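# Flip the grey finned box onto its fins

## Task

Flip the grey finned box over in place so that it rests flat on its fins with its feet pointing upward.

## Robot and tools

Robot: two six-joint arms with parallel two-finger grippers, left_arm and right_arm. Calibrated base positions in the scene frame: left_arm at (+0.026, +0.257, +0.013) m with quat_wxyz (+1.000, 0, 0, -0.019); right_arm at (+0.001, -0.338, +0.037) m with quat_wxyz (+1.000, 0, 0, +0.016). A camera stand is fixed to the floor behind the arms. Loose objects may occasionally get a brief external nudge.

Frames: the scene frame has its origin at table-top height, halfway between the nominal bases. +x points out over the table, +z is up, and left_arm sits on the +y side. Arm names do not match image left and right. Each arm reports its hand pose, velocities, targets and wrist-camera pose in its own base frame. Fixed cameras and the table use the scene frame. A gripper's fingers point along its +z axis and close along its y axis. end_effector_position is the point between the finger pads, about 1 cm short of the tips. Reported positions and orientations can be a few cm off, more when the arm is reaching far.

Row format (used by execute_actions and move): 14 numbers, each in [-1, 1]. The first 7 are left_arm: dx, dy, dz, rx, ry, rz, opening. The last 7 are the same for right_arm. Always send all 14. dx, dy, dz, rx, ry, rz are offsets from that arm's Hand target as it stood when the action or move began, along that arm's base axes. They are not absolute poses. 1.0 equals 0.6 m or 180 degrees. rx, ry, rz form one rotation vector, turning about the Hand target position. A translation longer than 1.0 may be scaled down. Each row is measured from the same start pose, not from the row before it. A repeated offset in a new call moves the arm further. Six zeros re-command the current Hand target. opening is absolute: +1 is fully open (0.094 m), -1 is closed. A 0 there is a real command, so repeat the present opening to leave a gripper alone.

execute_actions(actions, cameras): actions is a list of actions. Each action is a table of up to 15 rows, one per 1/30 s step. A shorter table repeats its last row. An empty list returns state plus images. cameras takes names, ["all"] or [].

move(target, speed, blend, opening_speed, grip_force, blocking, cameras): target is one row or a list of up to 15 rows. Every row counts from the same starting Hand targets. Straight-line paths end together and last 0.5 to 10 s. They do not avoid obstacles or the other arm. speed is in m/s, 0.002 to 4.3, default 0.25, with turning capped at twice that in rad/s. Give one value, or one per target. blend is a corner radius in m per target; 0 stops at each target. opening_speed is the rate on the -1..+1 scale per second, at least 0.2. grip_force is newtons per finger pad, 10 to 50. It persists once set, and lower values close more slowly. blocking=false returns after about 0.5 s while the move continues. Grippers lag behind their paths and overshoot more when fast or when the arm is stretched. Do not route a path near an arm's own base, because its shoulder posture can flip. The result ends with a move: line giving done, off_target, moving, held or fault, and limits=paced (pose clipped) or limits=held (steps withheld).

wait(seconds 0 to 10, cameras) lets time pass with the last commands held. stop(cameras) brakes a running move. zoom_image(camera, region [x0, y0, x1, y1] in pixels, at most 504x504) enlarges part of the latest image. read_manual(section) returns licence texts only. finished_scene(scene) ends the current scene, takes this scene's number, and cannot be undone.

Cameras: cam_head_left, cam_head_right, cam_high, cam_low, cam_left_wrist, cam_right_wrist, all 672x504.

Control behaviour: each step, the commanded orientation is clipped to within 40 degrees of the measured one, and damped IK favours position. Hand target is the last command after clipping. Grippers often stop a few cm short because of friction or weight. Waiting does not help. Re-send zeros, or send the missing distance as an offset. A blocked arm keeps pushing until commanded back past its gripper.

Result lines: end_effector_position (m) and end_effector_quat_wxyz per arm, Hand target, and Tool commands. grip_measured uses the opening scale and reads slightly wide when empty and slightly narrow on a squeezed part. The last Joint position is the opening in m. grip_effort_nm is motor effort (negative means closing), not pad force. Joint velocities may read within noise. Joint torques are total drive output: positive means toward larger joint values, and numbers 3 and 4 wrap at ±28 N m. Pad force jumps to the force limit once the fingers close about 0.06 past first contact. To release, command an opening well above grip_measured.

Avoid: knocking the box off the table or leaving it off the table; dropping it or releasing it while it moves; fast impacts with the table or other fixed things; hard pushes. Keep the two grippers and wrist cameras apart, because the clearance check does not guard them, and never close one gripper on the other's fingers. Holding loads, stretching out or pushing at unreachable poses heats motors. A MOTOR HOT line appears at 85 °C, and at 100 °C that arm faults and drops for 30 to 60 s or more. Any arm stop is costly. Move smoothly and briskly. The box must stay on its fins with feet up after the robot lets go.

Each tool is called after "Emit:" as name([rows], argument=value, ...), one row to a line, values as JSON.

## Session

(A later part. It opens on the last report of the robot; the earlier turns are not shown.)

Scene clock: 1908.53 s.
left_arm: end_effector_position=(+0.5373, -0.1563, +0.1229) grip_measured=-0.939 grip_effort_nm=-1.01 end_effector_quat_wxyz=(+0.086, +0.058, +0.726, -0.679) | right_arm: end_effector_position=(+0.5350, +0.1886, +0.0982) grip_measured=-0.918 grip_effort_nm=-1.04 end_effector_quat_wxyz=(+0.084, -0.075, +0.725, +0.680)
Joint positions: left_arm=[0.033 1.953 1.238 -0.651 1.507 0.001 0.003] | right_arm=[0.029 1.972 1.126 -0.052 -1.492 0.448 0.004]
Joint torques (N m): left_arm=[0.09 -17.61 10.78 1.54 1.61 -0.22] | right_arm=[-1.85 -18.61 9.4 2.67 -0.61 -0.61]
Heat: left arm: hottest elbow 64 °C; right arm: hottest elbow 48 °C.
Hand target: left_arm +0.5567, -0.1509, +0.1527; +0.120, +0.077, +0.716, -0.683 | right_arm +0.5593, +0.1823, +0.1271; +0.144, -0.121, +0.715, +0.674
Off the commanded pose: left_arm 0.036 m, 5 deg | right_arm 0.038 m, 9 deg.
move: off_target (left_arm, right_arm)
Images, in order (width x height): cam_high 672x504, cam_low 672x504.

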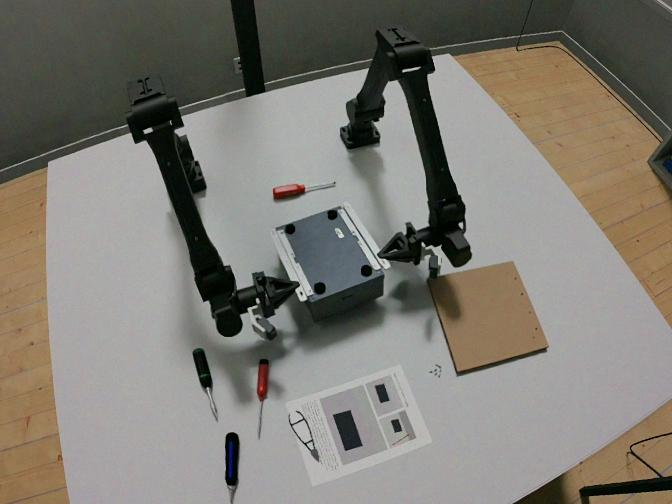

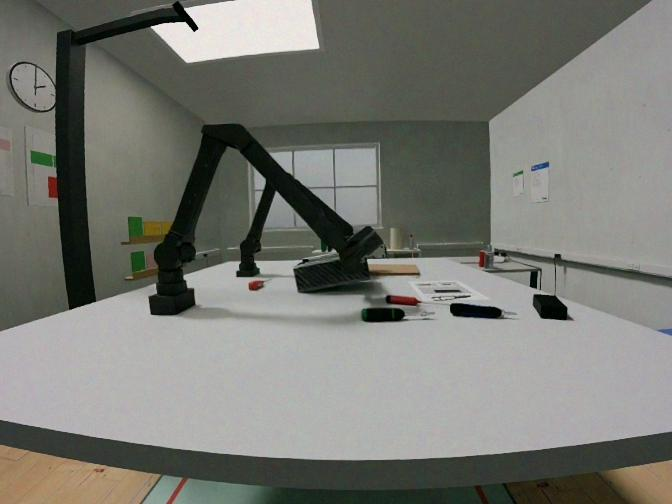

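Emit:
move(target=[0.006,0,-0.035,-0.003,0.0332,0.001,-1,0.006,0,-0.035,0.003,0.0332,-0.001,-1], speed=0.03, cameras=["cam_low"])

Emit:
zoom_image(camera="cam_low", region=[240, 180, 440, 320])

Scene clock: 1921.03 s.
left_arm: end_effector_position=(+0.5411, -0.1560, +0.1022) grip_measured=-0.940 grip_effort_nm=-1.01 end_effector_quat_wxyz=(+0.052, +0.021, +0.728, -0.684) | right_arm: end_effector_position=(+0.5383, +0.1887, +0.0783) grip_measured=-0.919 grip_effort_nm=-1.04 end_effector_quat_wxyz=(+0.049, -0.038, +0.726, +0.685)
Joint positions: left_arm=[0.034 1.996 1.238 -0.596 1.51 -0.113 0.003] | right_arm=[0.029 2.02 1.128 0.023 -1.496 0.579 0.004]
Joint torques (N m): left_arm=[-0.09 -18.02 10.32 1.51 1.62 -0.27] | right_arm=[-2.14 -18.26 9.31 2.66 -0.63 -0.55]
Heat: left arm: hottest elbow 63 °C; right arm: hottest elbow 48 °C.
Hand target: left_arm +0.5603, -0.1509, +0.1316; +0.084, +0.040, +0.718, -0.690 | right_arm +0.5628, +0.1823, +0.1059; +0.108, -0.084, +0.719, +0.682
Off the commanded pose: left_arm 0.036 m, 4 deg | right_arm 0.038 m, 9 deg.
move: off_target (left_arm, right_arm)
Images, in order (width x height): cam_low 672x504.

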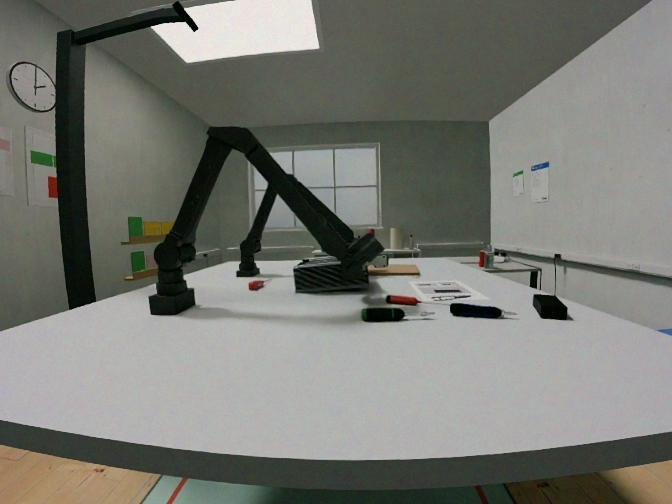

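Scaled by 2.520.

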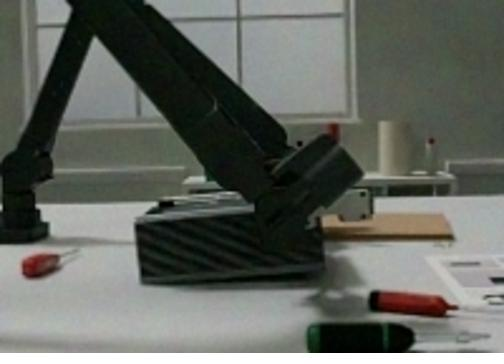

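Emit:
move(target=[-0.005,0,-0.022,-0.001,0.012,0,-1,-0.008,0,-0.022,0.001,0.012,0,-1], speed=0.02)

Emit:
move(target=[-0.008,0,-0.015,0,0.005,0,-1,-0.01,0,-0.015,0,0.005,0,-1], speed=0.02, cameras=["cam_low"])

Emit:
zoom_image(camera="cam_low", region=[240, 180, 440, 320])

Scene clock: 1930.50 s.
left_arm: end_effector_position=(+0.5447, -0.1561, +0.0946) grip_measured=-0.940 grip_effort_nm=-1.01 end_effector_quat_wxyz=(+0.041, +0.008, +0.727, -0.686) | right_arm: end_effector_position=(+0.5408, +0.1888, +0.0709) grip_measured=-0.919 grip_effort_nm=-1.04 end_effector_quat_wxyz=(+0.040, -0.027, +0.726, +0.686)
Joint positions: left_arm=[0.033 2.014 1.237 -0.539 1.513 -0.185 0.003] | right_arm=[0.029 2.041 1.128 0.08 -1.497 0.643 0.004]
Joint torques (N m): left_arm=[0.09 -18.32 8.73 1.94 1.51 -0.11] | right_arm=[-1.55 -18.14 7.69 2.65 -0.64 -0.67]
Heat: left arm: hottest elbow 62 °C; right arm: hottest elbow 49 °C.
Hand target: left_arm +0.5572, -0.1510, +0.1184; +0.070, +0.027, +0.718, -0.691 | right_arm +0.5581, +0.1823, +0.0928; +0.095, -0.071, +0.719, +0.685
Off the commanded pose: left_arm 0.027 m, 4 deg | right_arm 0.029 m, 8 deg.
move: off_target (left_arm, right_arm)

Scene clock: 1931.67 s.
left_arm: end_effector_position=(+0.5449, -0.1561, +0.0928) grip_measured=-0.940 grip_effort_nm=-1.01 end_effector_quat_wxyz=(+0.040, +0.006, +0.726, -0.686) | right_arm: end_effector_position=(+0.5417, +0.1889, +0.0692) grip_measured=-0.919 grip_effort_nm=-1.04 end_effector_quat_wxyz=(+0.038, -0.027, +0.724, +0.688)
Joint positions: left_arm=[0.033 2.014 1.23 -0.503 1.513 -0.217 0.003] | right_arm=[0.029 2.048 1.128 0.109 -1.501 0.669 0.004]
Joint torques (N m): left_arm=[0.15 -17.73 7.73 1.77 1.46 -0.03] | right_arm=[-1.73 -18.49 6.23 3 -0.45 -0.7]
Heat: left arm: hottest elbow 61 °C; right arm: hottest elbow 49 °C.
Hand target: left_arm +0.5524, -0.1510, +0.1095; +0.065, +0.021, +0.719, -0.692 | right_arm +0.5520, +0.1823, +0.0836; +0.089, -0.065, +0.720, +0.685
Off the commanded pose: left_arm 0.019 m, 3 deg | right_arm 0.019 m, 7 deg.
move: off_target (left_arm, right_arm)
Images, in order (width x height): cam_low 672x504.

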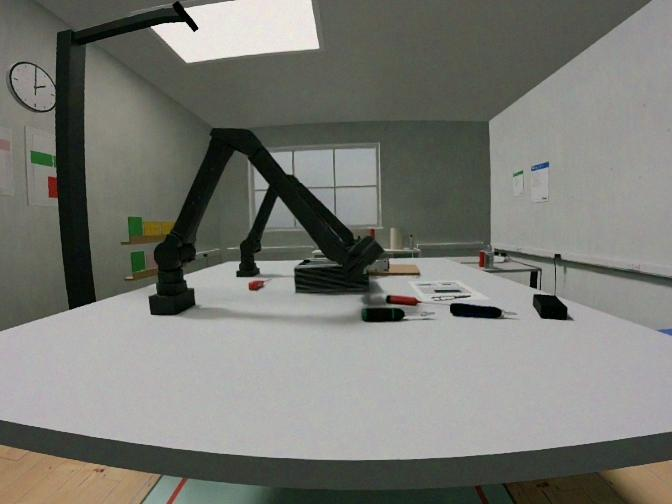

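Scaled by 2.520.

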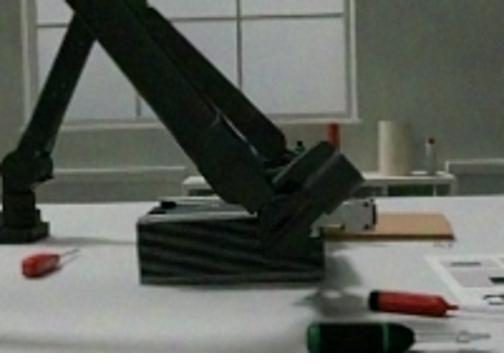

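Emit:
move(target=[-0.006,-0.004,-0.018,0,0.003,0,-1,-0.009,0.005,-0.018,0,0.003,0,-1], speed=0.02)

Emit:
move(target=[-0.004,-0.003,-0.01,0,0,0,-1,-0.005,0.004,-0.01,0,0,0,-1], speed=0.02, cameras=["cam_low"])

Emit:
zoom_image(camera="cam_low", region=[240, 180, 440, 320])

Scene clock: 1940.57 s.
left_arm: end_effector_position=(+0.5431, -0.1563, +0.0877) grip_measured=-0.940 grip_effort_nm=-1.01 end_effector_quat_wxyz=(+0.035, +0.001, +0.724, -0.689) | right_arm: end_effector_position=(+0.5392, +0.1888, +0.0644) grip_measured=-0.919 grip_effort_nm=-1.04 end_effector_quat_wxyz=(+0.036, -0.023, +0.723, +0.689)
Joint positions: left_arm=[0.033 2.02 1.212 -0.441 1.521 -0.272 0.003] | right_arm=[0.029 2.056 1.112 0.179 -1.502 0.722 0.004]
Joint torques (N m): left_arm=[-0.32 -17.32 7.27 1.96 1.05 0.11] | right_arm=[-0.56 -17.32 5.6 2.91 -0.25 -0.82]
Heat: left arm: hottest elbow 60 °C; right arm: hottest elbow 48 °C.
Hand target: left_arm +0.5489, -0.1534, +0.0986; +0.061, +0.018, +0.719, -0.692 | right_arm +0.5467, +0.1853, +0.0728; +0.085, -0.062, +0.721, +0.685
Off the commanded pose: left_arm 0.013 m, 4 deg | right_arm 0.012 m, 7 deg.
move: off_target (left_arm, right_arm)

Scene clock: 1941.70 s.
left_arm: end_effector_position=(+0.5429, -0.1563, +0.0874) grip_measured=-0.940 grip_effort_nm=-1.01 end_effector_quat_wxyz=(+0.035, +0.001, +0.721, -0.692) | right_arm: end_effector_position=(+0.5393, +0.1888, +0.0642) grip_measured=-0.917 grip_effort_nm=-1.04 end_effector_quat_wxyz=(+0.040, -0.025, +0.722, +0.690)
Joint positions: left_arm=[0.033 2.02 1.203 -0.398 1.527 -0.305 0.003] | right_arm=[0.029 2.059 1.102 0.244 -1.502 0.766 0.004]
Joint torques (N m): left_arm=[-0.73 -16.85 6.78 2.26 0.73 0.19] | right_arm=[-1.08 -16.97 5.46 2.97 -0.09 -0.91]
Heat: left arm: hottest elbow 60 °C; right arm: hottest elbow 48 °C.
Hand target: left_arm +0.5465, -0.1552, +0.0926; +0.061, +0.018, +0.719, -0.692 | right_arm +0.5437, +0.1877, +0.0670; +0.086, -0.062, +0.720, +0.685
Off the commanded pose: left_arm 0.006 m, 4 deg | right_arm 0.005 m, 7 deg.
move: off_target (left_arm, right_arm)
Images, in order (width x height): cam_low 672x504.

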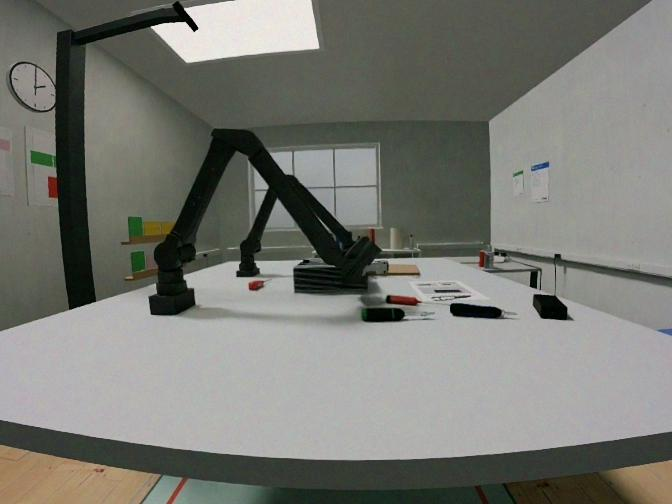

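Scaled by 2.520.

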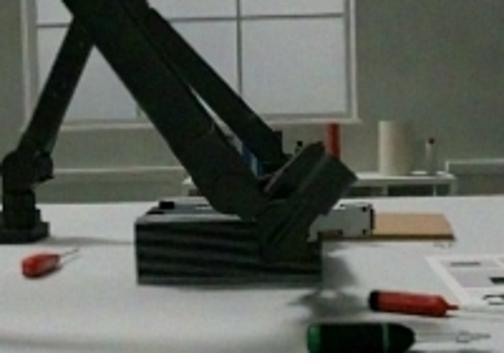

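Emit:
move(target=[-0.002,0,-0.005,0,0,0,-0.3,-0.003,0,-0.003,0,0,0,-0.3], speed=0.02, opening_speed=0.4, cameras=["cam_left_wrist","cam_right_wrist"])

Scene clock: 1948.03 s.
left_arm: end_effector_position=(+0.5446, -0.1565, +0.0846) grip_measured=-0.303 grip_effort_nm=0.17 end_effector_quat_wxyz=(+0.055, +0.019, +0.721, -0.691) | right_arm: end_effector_position=(+0.5404, +0.1888, +0.0653) grip_measured=-0.301 grip_effort_nm=0.07 end_effector_quat_wxyz=(+0.077, -0.057, +0.721, +0.686)
Joint positions: left_arm=[0.033 2.02 1.177 -0.251 1.527 -0.372 0.033] | right_arm=[0.029 2.06 1.091 0.32 -1.494 0.734 0.033]
Joint torques (N m): left_arm=[-0.5 -17.08 6.26 1.8 0.69 -0.21] | right_arm=[-1.32 -16.15 5.16 2.18 -0.32 -0.14]
Heat: left arm: hottest elbow 59 °C; right arm: hottest elbow 47 °C.
Hand target: left_arm +0.5452, -0.1552, +0.0895; +0.061, +0.018, +0.719, -0.692 | right_arm +0.5419, +0.1877, +0.0652; +0.085, -0.062, +0.720, +0.685
Off the commanded pose: left_arm 0.005 m, 1 deg | right_arm 0.002 m, 1 deg.
move: done
Images, in order (width x height): cam_left_wrist 672x504, cam_right_wrist 672x504.

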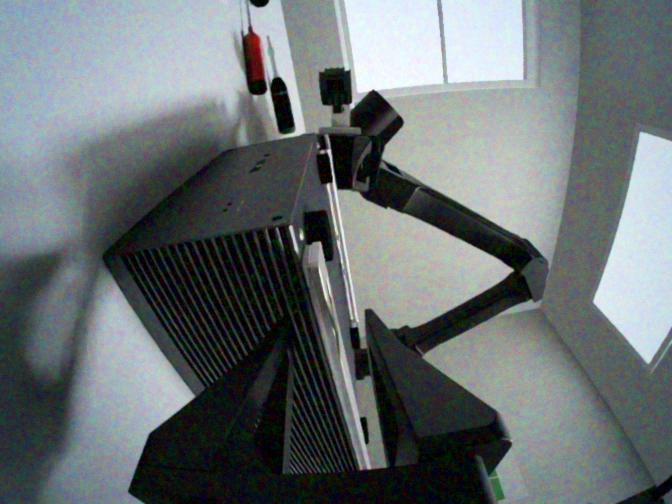

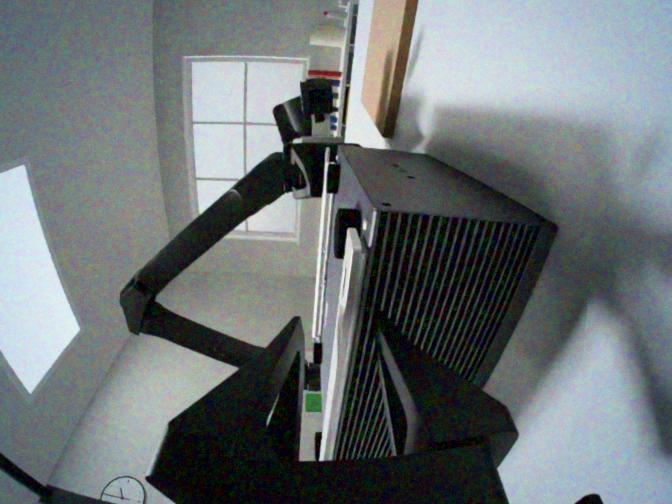

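Emit:
execute_actions(actions=[], cameras=["cam_left_wrist","cam_right_wrist","cam_low","cam_high"])

Scene clock: 1960.80 s.
left_arm: end_effector_position=(+0.5446, -0.1565, +0.0846) grip_measured=-0.303 grip_effort_nm=0.17 end_effector_quat_wxyz=(+0.055, +0.019, +0.721, -0.691) | right_arm: end_effector_position=(+0.5404, +0.1888, +0.0653) grip_measured=-0.301 grip_effort_nm=0.07 end_effector_quat_wxyz=(+0.077, -0.057, +0.721, +0.686)
Joint positions: left_arm=[0.033 2.02 1.177 -0.251 1.527 -0.373 0.033] | right_arm=[0.029 2.06 1.091 0.32 -1.494 0.734 0.033]
Joint velocities: within noise
Joint torques (N m): left_arm=[-0.5 -17.26 6.26 1.78 0.69 -0.23] | right_arm=[-0.97 -16.32 5.11 2.09 -0.32 -0.17]
Heat: left arm: hottest elbow 58 °C; right arm: hottest elbow 45 °C.
Hand target: left_arm +0.5452, -0.1552, +0.0895; +0.061, +0.018, +0.719, -0.692 | right_arm +0.5419, +0.1877, +0.0652; +0.085, -0.062, +0.720, +0.685
Tool commands: left_gripper/opening=-0.3 right_gripper/opening=-0.3
Off the commanded pose: left_arm 0.005 m, 1 deg | right_arm 0.002 m, 1 deg.
Images, in order (width x height): cam_high 672x504, cam_low 672x504, cam_left_wrist 672x504, cam_right_wrist 672x504.

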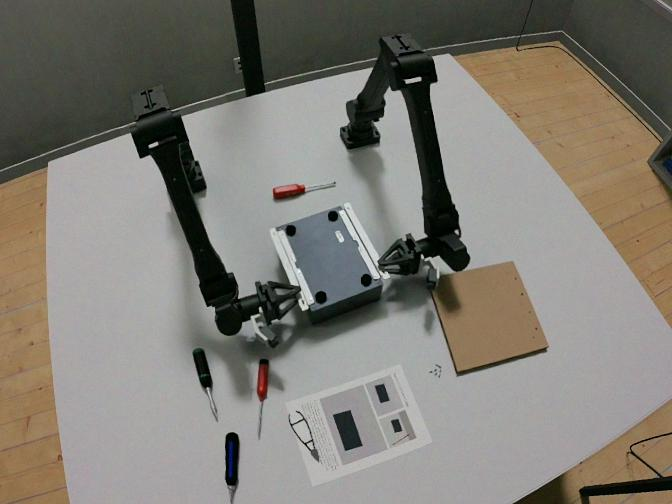

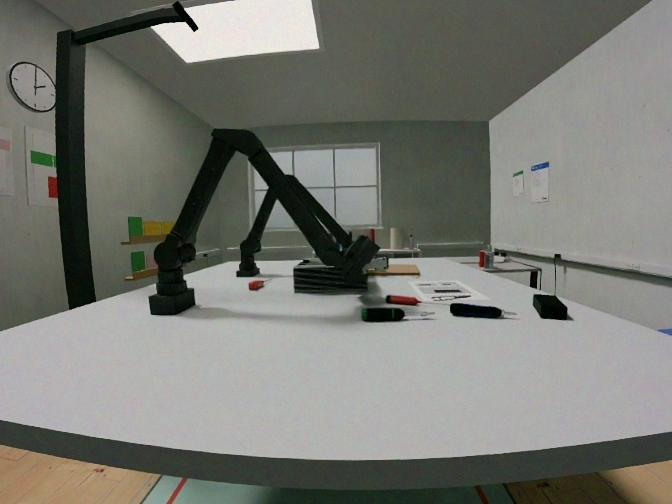

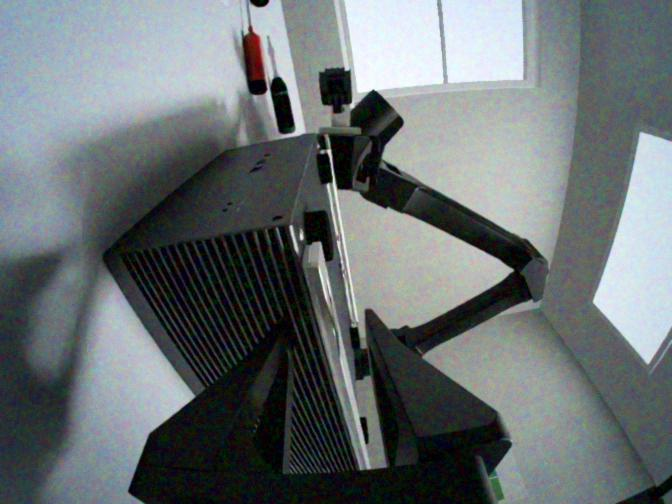

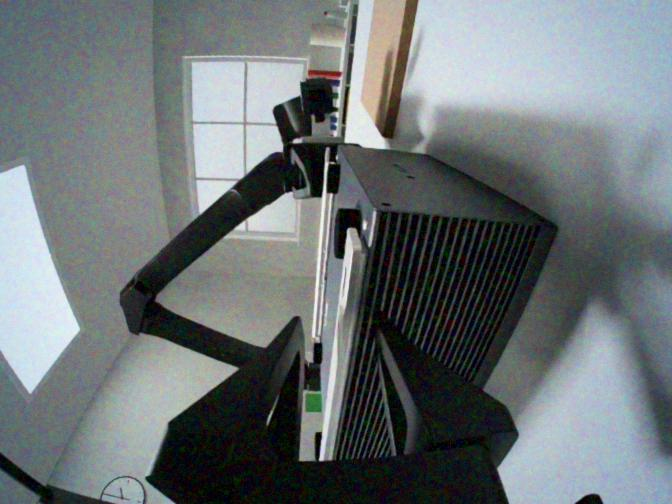

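Emit:
move([
  [0, 0.1, -0.003, 0, 0, 0, -0.3, 0, -0.1, 0, 0, 0, 0, -0.3],
  [0, 0.2, 0.08, 0, 0, 0, -0.3, 0, -0.2, 0.08, 0, 0, 0, -0.3],
  [-0.05, 0.25, 0.25, 0, 0, 0, -0.3, -0.05, -0.25, 0.25, 0, 0, 0, -0.3],
], speed=[0.05, 0.1, 0.12], blend=[0.02, 0.03, 0], cameras=["all"])

Scene clock: 1974.20 s.
left_arm: end_effector_position=(+0.5143, -0.0101, +0.2350) grip_measured=-0.303 grip_effort_nm=0.17 end_effector_quat_wxyz=(+0.152, -0.081, +0.708, -0.685) | right_arm: end_effector_position=(+0.5121, +0.0446, +0.2120) grip_measured=-0.301 grip_effort_nm=0.07 end_effector_quat_wxyz=(+0.165, +0.011, +0.706, +0.689)
Joint positions: left_arm=[0.326 1.67 1.136 -0.66 1.555 -0.274 0.033] | right_arm=[-0.258 1.684 0.976 0.143 -1.578 0.787 0.033]
Joint torques (N m): left_arm=[-0.15 -13.39 8.72 0.73 0.78 0.03] | right_arm=[-2.08 -13.39 6.9 1.58 -0.56 -0.08]
Heat: left arm: hottest elbow 57 °C; right arm: hottest elbow 44 °C.
Hand target: left_arm +0.5152, -0.0052, +0.2396; +0.061, +0.018, +0.719, -0.692 | right_arm +0.5119, +0.0376, +0.2152; +0.086, -0.062, +0.720, +0.685
Off the commanded pose: left_arm 0.007 m, 15 deg | right_arm 0.008 m, 13 deg.
joint sent to its limit (left arm) — joint 5 (wrist yaw), upper limit. The joint targets are off in orientation, not in position.
joint sent to its limit (right arm) — joint 5 (wrist yaw), lower limit. The joint targets are off in orientation, not in position.
move: off_target (left_arm, right_arm)

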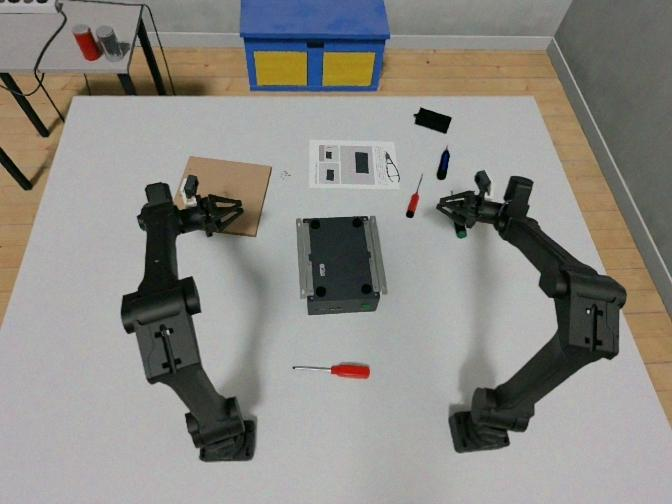

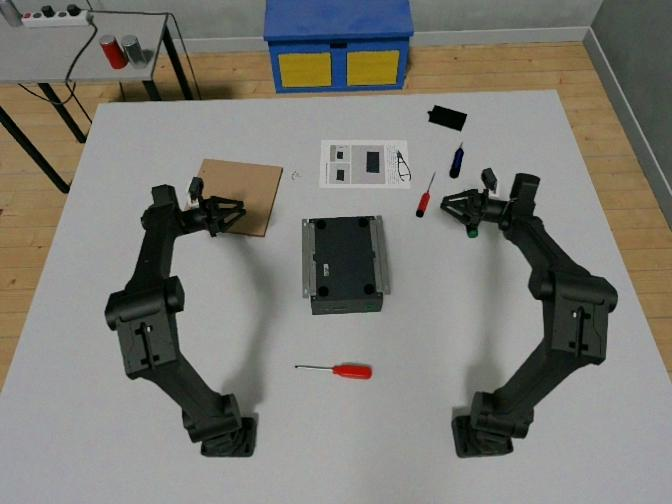

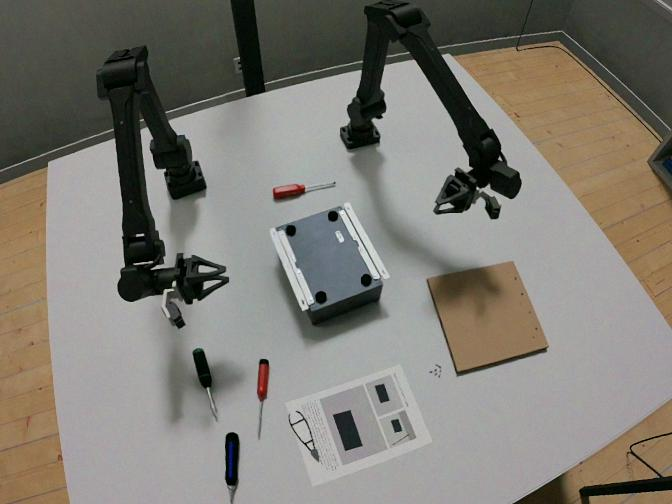

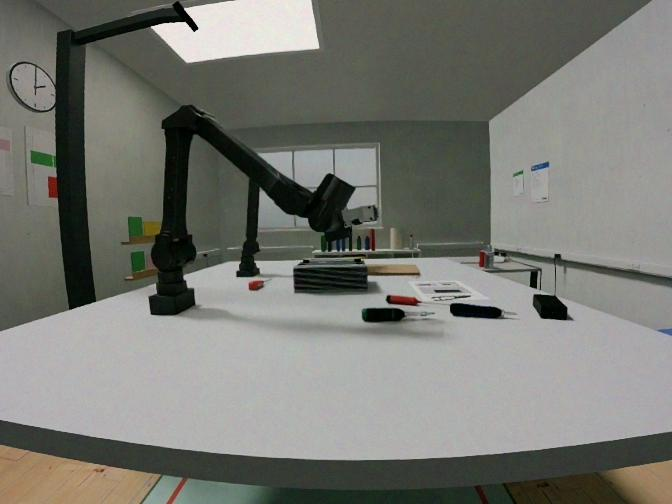

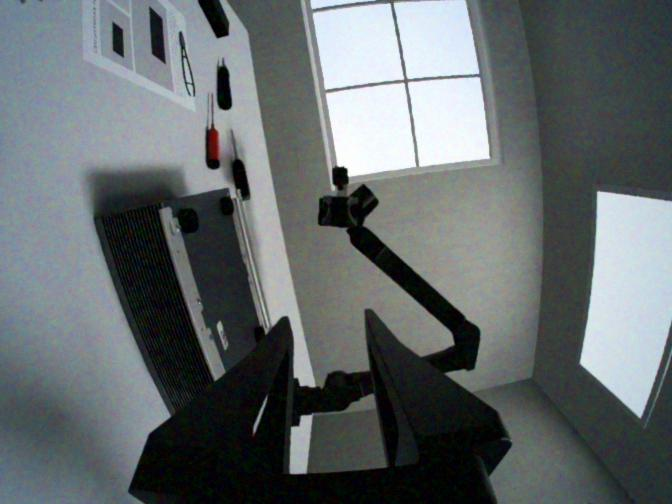

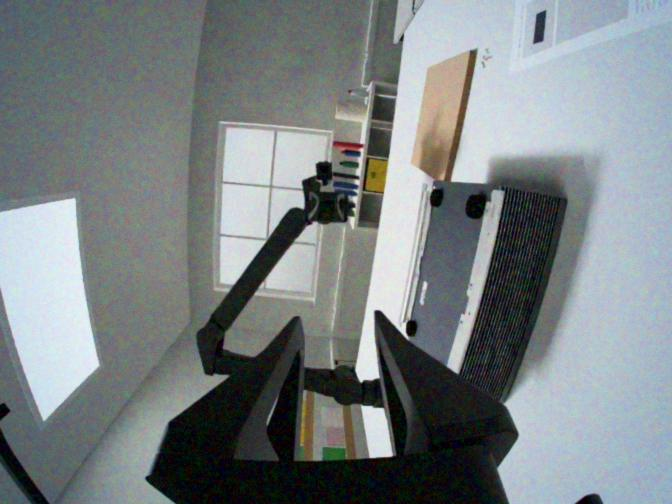

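Emit:
zoom_image(camera="cam_low", region=[240, 220, 440, 320])

Scaled by 2.520.

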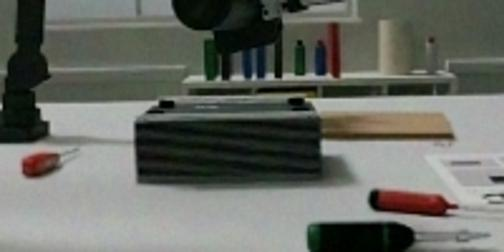

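Emit:
finished_scene(scene=2)

The scene is finished: the task was done.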